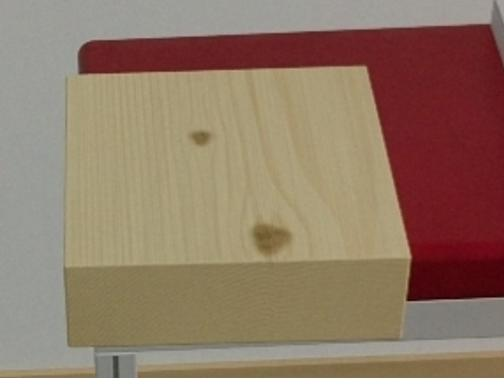

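Emit:
move(joints={"torso_squat_rad":0.1,"torso_pitch_rad":0.6,"head_tilt_rad":0.3}, cameras=[])

Emit:
move(target={"side":"left","x":0.35,"y":0.14,"z":0.88,"quat_wxyz":[0.7071,0,0,-0.7071]}, cameras=[])

Emit:
move(target={"side":"right","x":0.35,"y":-0.32,"z":0.88,"quat_wxyz":[0.7071,0,0,0.7071]}, cameras=["head_camera"])

Scene clock: 62.60 s.
Joint torques (N m): left_arm=[12.95 -0.57 0.64 5.78 -0.03 0.63 0.13] | right_arm=[13.3 -0.23 -0.59 5.14 -0.18 0.61 0.07]
External joint torques (N m): left_arm=[-1.38 -0.9 0.61 0.13 -0.02 -0.12 0.1] | right_arm=[1.03 0.5 -0.3 0.76 -0.1 0.08 0.09]
Wrist force (N): left_arm=[3.2 1.1 -6.9] | right_arm=[0.8 0.7 -4.8]
Wrist torque (N m): left_arm=[-0.28 0.28 0.11] | right_arm=[-0.04 0.06 -0.09]
Wrist force, peak (N): left_arm=[3.9 1.3 -8.1] | right_arm=[-2.4 0.6 -5.8]
move: done
base_odometry: x=-0.004 y=+1.300 heading=+0.001
lidar_m: 0.89 1.51 2.05 4.30 1.56 1.10 1.05 1.10 1.46 3.69 1.41 1.16
base_status: not commanded
joint_positions: torso_squat_rad=+0.100 torso_shift_rad=+0.000 torso_pitch_rad=+0.600 torso_yaw_rad=+0.000 left_shoulder_pitch_rad=+0.037 left_shoulder_roll_rad=+0.004 left_shoulder_yaw_rad=-0.043 left_elbow_rad=-0.196 left_forearm_roll_rad=-0.014 left_wrist_pitch_rad=+0.002 left_hand_roll_rad=+0.027 left_gripper_m=+0.000 right_shoulder_pitch_rad=-0.040 right_shoulder_roll_rad=-0.021 right_shoulder_yaw_rad=-0.018 right_elbow_rad=-0.235 right_forearm_roll_rad=+0.049 right_wrist_pitch_rad=-0.014 right_hand_roll_rad=+0.035 right_gripper_m=+0.000 head_pan_rad=+0.000 head_tilt_rad=+0.300
joint_status: all done
wheel_motors_off: 0
motor_effort: left_wheel=+22(24) right_wheel=+4(6)
chest: x=-0.0532 y=+0.0001 z=+1.2324 quat_wxyz=(+0.955, +0.000, +0.296, +0.000)
left_hand: x=-0.3822 y=+0.2200 z=+0.6308 quat_wxyz=(+0.976, -0.003, +0.219, -0.008)
right_hand: x=-0.3115 y=-0.2359 z=+0.5968 quat_wxyz=(+0.987, -0.003, +0.156, +0.044)

Scene clock: 64.30 s.
Joint torques (N m): left_arm=[-13.01 -0.46 0.56 -7.69 -0.11 -0.76 0.14] | right_arm=[13.23 -0.27 -0.71 5.11 -0.15 0.77 -0.03]
External joint torques (N m): left_arm=[2.03 -1.12 1.53 1.11 -0.19 -0.56 0.14] | right_arm=[0.96 0.46 -0.43 0.73 -0.07 0.23 -0.02]
Wrist force (N): left_arm=[1.1 0.7 -7.8] | right_arm=[0.6 0.6 -5.0]
Wrist torque (N m): left_arm=[-0.25 0.22 0.14] | right_arm=[-0.03 0.07 -0.07]
Wrist force, peak (N): left_arm=[3.1 2.5 -8.9] | right_arm=[1.1 0.6 -5.6]
move: done
base_odometry: x=-0.004 y=+1.300 heading=+0.001
lidar_m: 0.89 1.51 2.04 4.30 1.54 1.09 1.04 1.09 1.47 3.69 1.42 1.17
base_status: not commanded
joint_positions: torso_squat_rad=+0.100 torso_shift_rad=+0.000 torso_pitch_rad=+0.600 torso_yaw_rad=+0.000 left_shoulder_pitch_rad=-0.953 left_shoulder_roll_rad=+0.000 left_shoulder_yaw_rad=+0.143 left_elbow_rad=-1.646 left_forearm_roll_rad=-0.096 left_wrist_pitch_rad=+1.919 left_hand_roll_rad=-1.431 left_gripper_m=+0.000 right_shoulder_pitch_rad=-0.040 right_shoulder_roll_rad=-0.021 right_shoulder_yaw_rad=-0.018 right_elbow_rad=-0.235 right_forearm_roll_rad=+0.049 right_wrist_pitch_rad=-0.014 right_hand_roll_rad=+0.035 right_gripper_m=+0.000 head_pan_rad=+0.000 head_tilt_rad=+0.300
joint_status: all done
wheel_motors_off: 0
motor_effort: left_wheel=+19(24) right_wheel=+2(5)
chest: x=-0.0533 y=+0.0001 z=+1.2324 quat_wxyz=(+0.955, +0.000, +0.295, +0.000)
left_hand: x=+0.3504 y=+0.1399 z=+0.8796 quat_wxyz=(+0.707, +0.008, -0.010, -0.707)
left_hand_status: reached (checked arc that bows 189 mm and turns the hand up to 92 deg, as near as the solve gets, planned for 1.4 s): 1 mm and 1.5 deg off.
right_hand: x=-0.3115 y=-0.2359 z=+0.5967 quat_wxyz=(+0.987, -0.003, +0.156, +0.044)

Scene clock: 66.00 s.
Joint torques (N m): left_arm=[-13.65 -0.02 -0.05 -8.17 -0.07 -0.57 0.28] | right_arm=[-11.46 -13.57 -6.85 -4.75 0.44 -0.07 -0.45]
External joint torques (N m): left_arm=[1.44 -0.67 0.92 0.63 -0.15 -0.37 0.28] | right_arm=[1.02 0.18 1.3 0.12 0.24 0.03 -0.45]
Wrist force (N): left_arm=[1.1 0.9 -7.4] | right_arm=[-0.7 0.8 -4.6]
Wrist torque (N m): left_arm=[-0.26 0.27 0.15] | right_arm=[-0.09 0.01 -0.16]
Wrist force, peak (N): left_arm=[0.9 0.9 -8.5] | right_arm=[-0.2 0.7 -6.7]
move: done
base_odometry: x=-0.004 y=+1.300 heading=+0.001
lidar_m: 0.88 1.51 2.05 4.30 1.54 1.09 1.04 1.10 1.47 3.68 1.42 1.15
base_status: not commanded
joint_positions: torso_squat_rad=+0.100 torso_shift_rad=+0.000 torso_pitch_rad=+0.600 torso_yaw_rad=+0.000 left_shoulder_pitch_rad=-0.952 left_shoulder_roll_rad=+0.000 left_shoulder_yaw_rad=+0.143 left_elbow_rad=-1.646 left_forearm_roll_rad=-0.096 left_wrist_pitch_rad=+1.919 left_hand_roll_rad=-1.431 left_gripper_m=+0.000 right_shoulder_pitch_rad=-0.843 right_shoulder_roll_rad=-0.988 right_shoulder_yaw_rad=+0.304 right_elbow_rad=-1.594 right_forearm_roll_rad=-0.945 right_wrist_pitch_rad=+1.543 right_hand_roll_rad=+1.107 right_gripper_m=+0.000 head_pan_rad=+0.000 head_tilt_rad=+0.300
joint_status: all done
wheel_motors_off: 0
motor_effort: left_wheel=+19(20) right_wheel=+0(9)
chest: x=-0.0533 y=+0.0001 z=+1.2324 quat_wxyz=(+0.955, +0.000, +0.295, +0.000)
left_hand: x=+0.3503 y=+0.1399 z=+0.8795 quat_wxyz=(+0.707, +0.008, -0.010, -0.707)
right_hand: x=+0.3501 y=-0.3199 z=+0.8803 quat_wxyz=(+0.707, +0.000, -0.001, +0.707)
right_hand_status: reached (checked arc that bows 201 mm and turns the hand up to 86 deg, planned for 1.3 s): 0 mm and 0.1 deg off.
head_camera: T_world_to_cam=[[-0.00752, -0.9995, -0.03058, 0.04215], [-0.74644, 0.02596, -0.66495, 1.03071], [0.66541, 0.01782, -0.74626, 0.92706]] pos_world=[0.1528, -0.00115, 1.37849]

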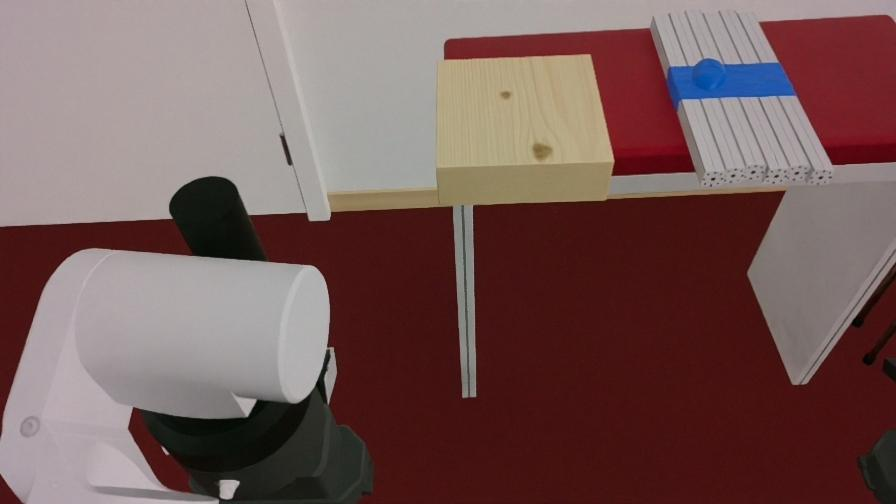

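Emit:
move(base={"x_m_s":0.35,"for_s":1.867}, joints={"head_tilt_rad":0.55}, cameras=["all"])

Scene clock: 74.30 s.
Joint torques (N m): left_arm=[-14.15 -0.2 0.35 -8.2 -0.01 -0.49 0.28] | right_arm=[-12.48 -13.88 -6.77 -4.74 0.3 0.06 -0.31]
External joint torques (N m): left_arm=[0.93 -0.85 1.32 0.6 -0.08 -0.29 0.28] | right_arm=[-0.01 -0.12 1.38 0.13 0.09 0.16 -0.31]
Wrist force (N): left_arm=[0.9 1.3 -7.9] | right_arm=[-1.0 1.6 -5.1]
Wrist torque (N m): left_arm=[-0.31 0.17 0.13] | right_arm=[-0.16 0.01 -0.16]
Wrist force, peak (N): left_arm=[1.2 1.9 -8.6] | right_arm=[-1.0 1.0 -5.7]
move: done
base_odometry: x=+0.650 y=+1.301 heading=+0.001
lidar_m: 0.23 0.88 1.15 3.00 2.51 1.78 1.69 1.77 2.36 1.24 0.76 0.90
base_status: done (sent for 1.87 of 1.87 s)
joint_positions: torso_squat_rad=+0.100 torso_shift_rad=+0.000 torso_pitch_rad=+0.600 torso_yaw_rad=+0.000 left_shoulder_pitch_rad=-0.952 left_shoulder_roll_rad=+0.000 left_shoulder_yaw_rad=+0.143 left_elbow_rad=-1.646 left_forearm_roll_rad=-0.096 left_wrist_pitch_rad=+1.919 left_hand_roll_rad=-1.431 left_gripper_m=+0.000 right_shoulder_pitch_rad=-0.843 right_shoulder_roll_rad=-0.988 right_shoulder_yaw_rad=+0.305 right_elbow_rad=-1.594 right_forearm_roll_rad=-0.945 right_wrist_pitch_rad=+1.542 right_hand_roll_rad=+1.107 right_gripper_m=+0.000 head_pan_rad=+0.000 head_tilt_rad=+0.550
joint_status: all done
wheel_motors_off: 0
motor_effort: left_wheel=-4(44) right_wheel=+7(38)
chest: x=-0.0533 y=+0.0001 z=+1.2324 quat_wxyz=(+0.955, +0.000, +0.296, +0.000)
left_hand: x=+0.3503 y=+0.1399 z=+0.8794 quat_wxyz=(+0.707, +0.008, -0.010, -0.707)
right_hand: x=+0.3500 y=-0.3199 z=+0.8802 quat_wxyz=(+0.707, +0.000, +0.000, +0.707)
pictures: head_camera, left_wrist_camera, right_wrist_camera
head_camera: T_world_to_cam=[[-0.01486, -0.9995, -0.02776, 0.03872], [-0.88778, 0.02596, -0.45953, 0.7572], [0.46002, 0.01782, -0.88773, 1.1389]] pos_world=[0.14889, -0.00125, 1.36006]
left_wrist_camera: T_world_to_cam=[[0.02687, -0.99963, -0.00489, 0.13422], [-0.89958, -0.02632, 0.43596, -0.03552], [-0.43593, -0.00731, -0.89995, 1.01769]] pos_world=[0.40808, 0.14068, 0.93201]
right_wrist_camera: T_world_to_cam=[[0.02899, -0.99923, -0.02634, -0.30792], [-0.86178, -0.03834, 0.50583, -0.12874], [-0.50645, 0.00803, -0.86223, 1.01089]] pos_world=[0.40995, -0.32074, 0.92863]

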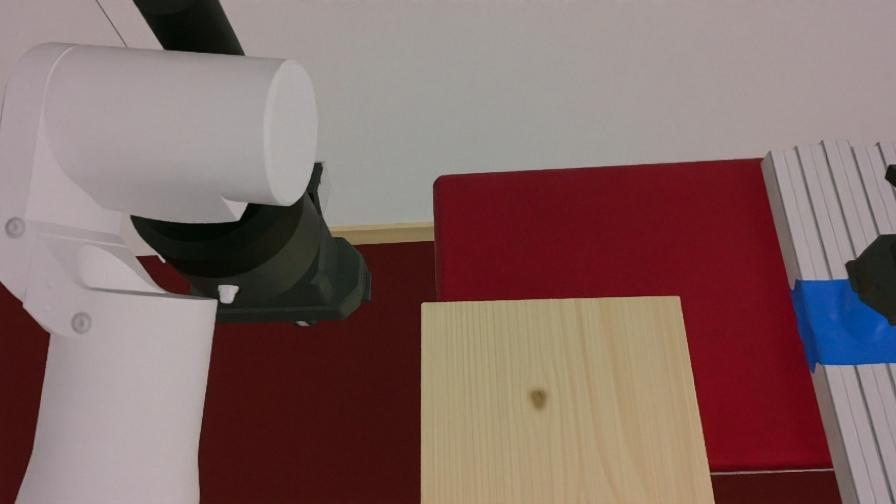

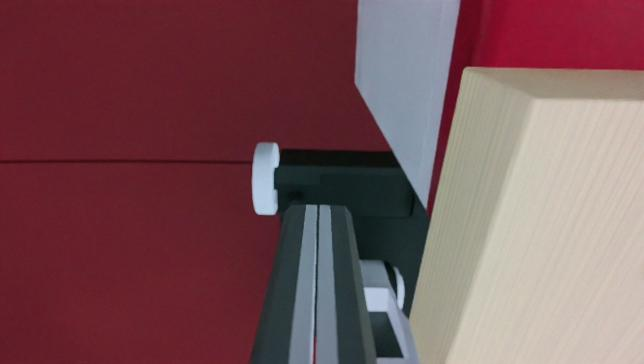

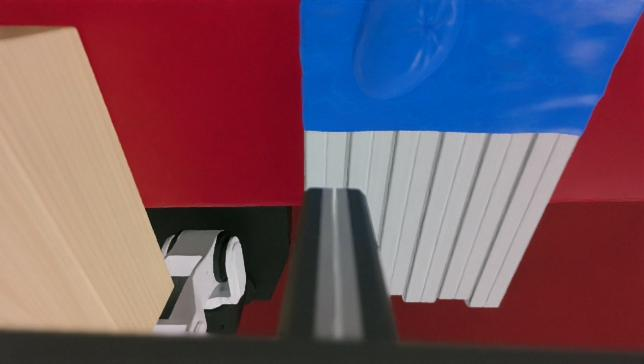

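Emit:
move(joints={"head_tilt_rad":0.85}, cameras=["head_camera","right_wrist_camera"])

Emit:
zoom_image(camera="right_wrist_camera", region=[0, 0, 200, 364])

Scene clock: 82.90 s.
Joint torques (N m): left_arm=[-13.73 -0.06 -0.19 -8.34 0.04 -0.58 0.22] | right_arm=[-12.65 -13.73 -7.09 -4.85 0.28 -0.01 -0.5]
External joint torques (N m): left_arm=[1.36 -0.71 0.78 0.46 -0.04 -0.38 0.22] | right_arm=[-0.17 0.02 1.06 0.02 0.07 0.08 -0.49]
Wrist force (N): left_arm=[0.7 0.9 -7.9] | right_arm=[-1.0 0.8 -5.0]
Wrist torque (N m): left_arm=[-0.24 0.22 0.15] | right_arm=[-0.04 -0.02 -0.18]
Wrist force, peak (N): left_arm=[1.2 2.1 -8.8] | right_arm=[-0.9 0.8 -5.7]
move: done
base_odometry: x=+0.650 y=+1.301 heading=+0.001
lidar_m: 0.23 0.89 1.16 3.00 2.51 1.78 1.71 1.78 2.37 1.24 0.74 0.91
base_status: not commanded
joint_positions: torso_squat_rad=+0.100 torso_shift_rad=+0.000 torso_pitch_rad=+0.600 torso_yaw_rad=+0.000 left_shoulder_pitch_rad=-0.952 left_shoulder_roll_rad=+0.000 left_shoulder_yaw_rad=+0.143 left_elbow_rad=-1.646 left_forearm_roll_rad=-0.096 left_wrist_pitch_rad=+1.919 left_hand_roll_rad=-1.431 left_gripper_m=+0.000 right_shoulder_pitch_rad=-0.843 right_shoulder_roll_rad=-0.988 right_shoulder_yaw_rad=+0.305 right_elbow_rad=-1.594 right_forearm_roll_rad=-0.945 right_wrist_pitch_rad=+1.542 right_hand_roll_rad=+1.107 right_gripper_m=+0.000 head_pan_rad=+0.000 head_tilt_rad=+0.850
joint_status: all done
wheel_motors_off: 0
motor_effort: left_wheel=-5(6) right_wheel=+7(7)
chest: x=-0.0533 y=+0.0001 z=+1.2324 quat_wxyz=(+0.955, +0.000, +0.296, +0.000)
left_hand: x=+0.3503 y=+0.1399 z=+0.8794 quat_wxyz=(+0.707, +0.008, -0.010, -0.707)
right_hand: x=+0.3500 y=-0.3199 z=+0.8802 quat_wxyz=(+0.707, +0.000, +0.000, +0.707)
head_camera: T_world_to_cam=[[-0.0225, -0.9995, -0.02215, 0.03154], [-0.98393, 0.02606, -0.17662, 0.37283], [0.17711, 0.01782, -0.98403, 1.29427]] pos_world=[0.13832, -0.00125, 1.34015]
right_wrist_camera: T_world_to_cam=[[0.02899, -0.99923, -0.02634, -0.30792], [-0.86178, -0.03834, 0.50583, -0.12874], [-0.50645, 0.00803, -0.86223, 1.01089]] pos_world=[0.40995, -0.32074, 0.92863]

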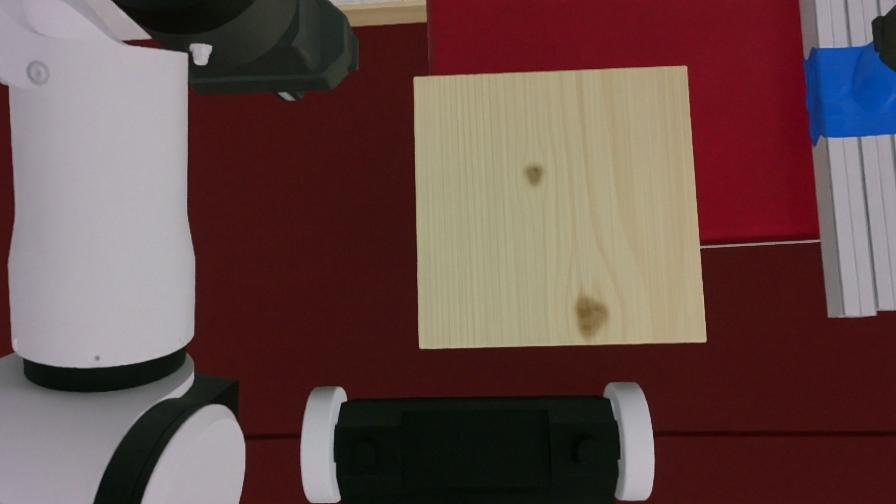

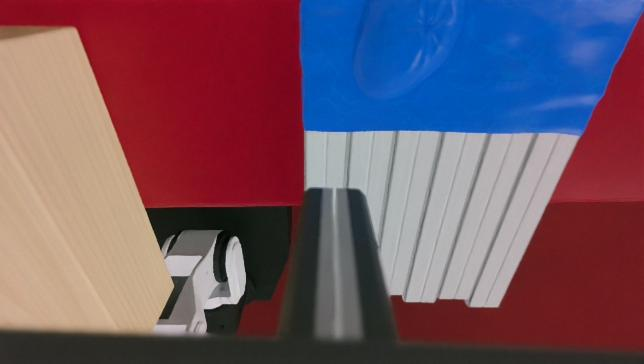

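Scaled by 1.385 from the camera's image (finer frame: 1265x715).

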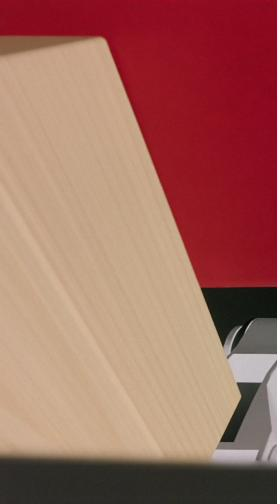

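Emit:
move(base={"x_m_s":-0.1,"for_s":0.7}, cameras=[])

Emit:
move(target={"side":"left","x":0.342,"y":0.11,"z":0.782,"quat_wxyz":[0.7071,0,0,-0.7071]}, cameras=["left_wrist_camera"])

Emit:
move(target={"side":"right","x":0.342,"y":-0.23,"z":0.782,"quat_wxyz":[0.7071,0,0,0.7071]}, cameras=["all"])

Scene clock: 90.93 s.
Joint torques (N m): left_arm=[-14.09 -0.08 0.25 -8.2 -0.17 -0.52 0.2] | right_arm=[-12.71 -13.5 -7.02 -4.75 0.25 0.02 -0.25]
External joint torques (N m): left_arm=[0.99 -0.73 1.22 0.6 -0.25 -0.31 0.2] | right_arm=[-0.23 0.25 1.13 0.12 0.04 0.12 -0.25]
Wrist force (N): left_arm=[0.7 0.4 -8.1] | right_arm=[-0.7 0.7 -4.8]
Wrist torque (N m): left_arm=[-0.18 0.17 0.14] | right_arm=[-0.04 0.04 -0.15]
Wrist force, peak (N): left_arm=[0.5 1.2 -8.7] | right_arm=[-0.3 0.9 -5.9]
move: done
base_odometry: x=+0.580 y=+1.301 heading=+0.002
lidar_m: 0.30 0.96 1.26 3.30 2.40 1.71 1.63 1.70 2.28 1.24 0.79 0.99
base_status: done (sent for 0.7 of 0.7 s)
joint_positions: torso_squat_rad=+0.100 torso_shift_rad=+0.000 torso_pitch_rad=+0.600 torso_yaw_rad=+0.000 left_shoulder_pitch_rad=-0.952 left_shoulder_roll_rad=+0.000 left_shoulder_yaw_rad=+0.143 left_elbow_rad=-1.646 left_forearm_roll_rad=-0.096 left_wrist_pitch_rad=+1.919 left_hand_roll_rad=-1.431 left_gripper_m=+0.000 right_shoulder_pitch_rad=-0.843 right_shoulder_roll_rad=-0.988 right_shoulder_yaw_rad=+0.305 right_elbow_rad=-1.594 right_forearm_roll_rad=-0.945 right_wrist_pitch_rad=+1.542 right_hand_roll_rad=+1.107 right_gripper_m=+0.000 head_pan_rad=+0.000 head_tilt_rad=+0.850
joint_status: not commanded
wheel_motors_off: 0
motor_effort: left_wheel=+8(26) right_wheel=-6(22)
chest: x=-0.0534 y=+0.0001 z=+1.2324 quat_wxyz=(+0.955, +0.000, +0.295, +0.000)
left_hand: x=+0.3503 y=+0.1399 z=+0.8795 quat_wxyz=(+0.707, +0.008, -0.010, -0.707)
right_hand: x=+0.3499 y=-0.3199 z=+0.8803 quat_wxyz=(+0.707, +0.000, +0.000, +0.707)

Scene clock: 91.97 s.
Joint torques (N m): left_arm=[-14.64 -0.7 -0.65 -8.55 0.03 -0.25 0.13] | right_arm=[-12.77 -13.6 -7.48 -5.18 0.15 -0.05 -0.3]
External joint torques (N m): left_arm=[0.38 -0.3 -0.07 0.35 -0.04 -0.09 0.13] | right_arm=[-0.29 0.15 0.66 -0.31 -0.06 0.05 -0.3]
Wrist force (N): left_arm=[0.8 1.7 -8.0] | right_arm=[-0.6 0.7 -5.1]
Wrist torque (N m): left_arm=[-0.35 0.14 0.02] | right_arm=[-0.07 0.02 -0.18]
Wrist force, peak (N): left_arm=[0.1 1.3 -9.1] | right_arm=[-0.8 0.9 -5.7]
move: done
base_odometry: x=+0.580 y=+1.301 heading=+0.002
lidar_m: 0.31 0.95 1.28 3.30 2.41 1.72 1.62 1.70 2.28 1.26 0.79 0.98
base_status: not commanded
joint_positions: torso_squat_rad=+0.100 torso_shift_rad=+0.000 torso_pitch_rad=+0.600 torso_yaw_rad=+0.000 left_shoulder_pitch_rad=-0.943 left_shoulder_roll_rad=+0.005 left_shoulder_yaw_rad=+0.049 left_elbow_rad=-1.270 left_forearm_roll_rad=-0.057 left_wrist_pitch_rad=+1.568 left_hand_roll_rad=-1.310 left_gripper_m=+0.000 right_shoulder_pitch_rad=-0.843 right_shoulder_roll_rad=-0.988 right_shoulder_yaw_rad=+0.305 right_elbow_rad=-1.594 right_forearm_roll_rad=-0.945 right_wrist_pitch_rad=+1.542 right_hand_roll_rad=+1.107 right_gripper_m=+0.000 head_pan_rad=+0.000 head_tilt_rad=+0.850
joint_status: all done
wheel_motors_off: 0
motor_effort: left_wheel=+8(12) right_wheel=-10(10)
chest: x=-0.0533 y=+0.0001 z=+1.2324 quat_wxyz=(+0.955, +0.000, +0.295, +0.000)
left_hand: x=+0.3420 y=+0.1100 z=+0.7820 quat_wxyz=(+0.707, +0.000, +0.000, -0.707)
left_hand_status: reached (checked arc that bows 10 mm and turns the hand up to 3 deg, planned for 0.7 s): 0 mm and 0.0 deg off.
right_hand: x=+0.3499 y=-0.3199 z=+0.8802 quat_wxyz=(+0.707, +0.000, +0.000, +0.707)
left_wrist_camera: T_world_to_cam=[[0.02693, -0.9996, -0.00864, 0.10693], [-0.88794, -0.02789, 0.45912, -0.02327], [-0.45917, -0.0047, -0.88833, 0.9247]] pos_world=[0.40106, 0.11058, 0.83305]

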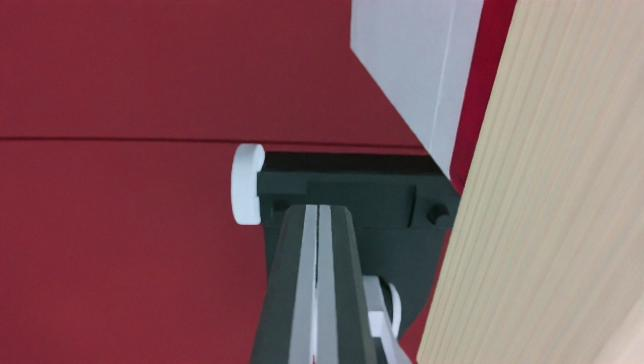

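Scene clock: 92.97 s.
Joint torques (N m): left_arm=[-14.77 -1.42 -0.54 -8.59 0.06 -0.13 0.01] | right_arm=[-14.92 -10.44 -6.37 -6.06 -0.03 0.13 -0.08]
External joint torques (N m): left_arm=[0.25 -1.02 0.03 0.3 -0.02 0.02 0.01] | right_arm=[-1.25 -1.4 -0.26 -0.09 -0.24 0.22 -0.08]
Wrist force (N): left_arm=[0.5 1.1 -7.6] | right_arm=[-0.8 0.4 -5.0]
Wrist torque (N m): left_arm=[-0.31 0.13 0.03] | right_arm=[0.00 0.00 0.04]
Wrist force, peak (N): left_arm=[0.7 0.7 -8.6] | right_arm=[0.1 1.8 -6.1]
move: done
base_odometry: x=+0.580 y=+1.301 heading=+0.002
lidar_m: 0.30 0.96 1.27 3.30 2.40 1.71 1.63 1.69 2.28 1.26 0.78 1.00
base_status: not commanded
joint_positions: torso_squat_rad=+0.100 torso_shift_rad=+0.000 torso_pitch_rad=+0.600 torso_yaw_rad=+0.000 left_shoulder_pitch_rad=-0.943 left_shoulder_roll_rad=+0.005 left_shoulder_yaw_rad=+0.049 left_elbow_rad=-1.270 left_forearm_roll_rad=-0.057 left_wrist_pitch_rad=+1.568 left_hand_roll_rad=-1.310 left_gripper_m=+0.000 right_shoulder_pitch_rad=-0.921 right_shoulder_roll_rad=-0.696 right_shoulder_yaw_rad=+0.506 right_elbow_rad=-1.366 right_forearm_roll_rad=-0.710 right_wrist_pitch_rad=+1.375 right_hand_roll_rad=+1.018 right_gripper_m=+0.000 head_pan_rad=+0.000 head_tilt_rad=+0.850
joint_status: all done
wheel_motors_off: 0
motor_effort: left_wheel=+8(9) right_wheel=-8(10)
chest: x=-0.0533 y=+0.0001 z=+1.2324 quat_wxyz=(+0.955, +0.000, +0.296, +0.000)
left_hand: x=+0.3420 y=+0.1100 z=+0.7820 quat_wxyz=(+0.707, +0.000, +0.000, -0.707)
right_hand: x=+0.3417 y=-0.2298 z=+0.7819 quat_wxyz=(+0.707, +0.000, +0.000, +0.707)
right_hand_status: reached (checked arc that bows 10 mm and turns the hand up to 2 deg, planned for 0.6 s): 0 mm and 0.0 deg off.
pictures: head_camera, left_wrist_camera, right_wrist_camera
head_camera: T_world_to_cam=[[-0.0225, -0.9995, -0.02215, 0.03155], [-0.98391, 0.02606, -0.17674, 0.37299], [0.17722, 0.01782, -0.98401, 1.29433]] pos_world=[0.13832, -0.00125, 1.34025]
left_wrist_camera: T_world_to_cam=[[0.02697, -0.9996, -0.00877, 0.10702], [-0.88796, -0.02799, 0.45907, -0.02312], [-0.45913, -0.0046, -0.88836, 0.92473]] pos_world=[0.40116, 0.11058, 0.83305]
right_wrist_camera: T_world_to_cam=[[0.02923, -0.99922, -0.02652, -0.22008], [-0.86123, -0.03864, 0.50675, -0.08369], [-0.50738, 0.00803, -0.86168, 0.92117]] pos_world=[0.40174, -0.23054, 0.83033]

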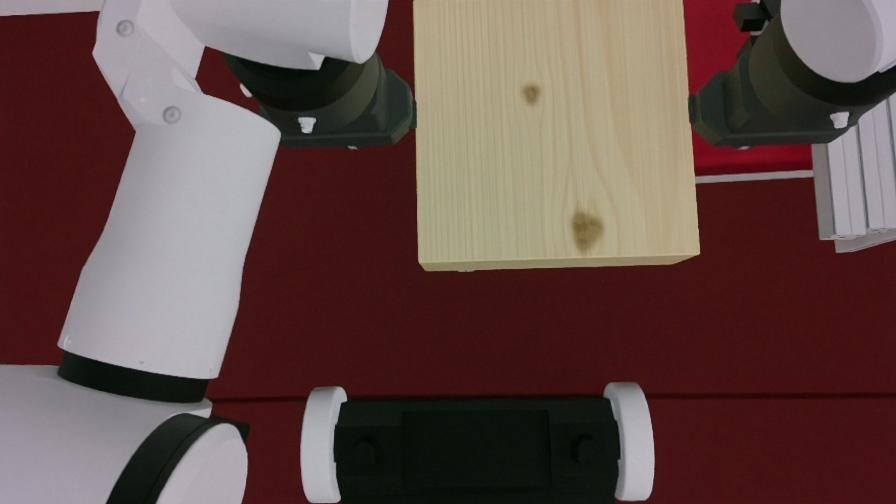

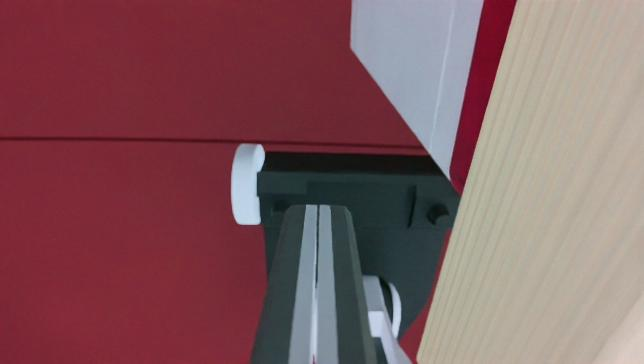

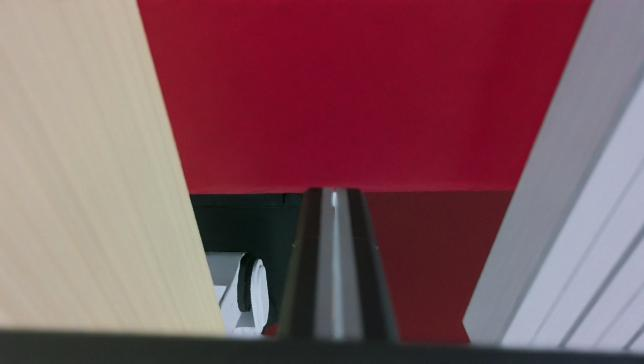

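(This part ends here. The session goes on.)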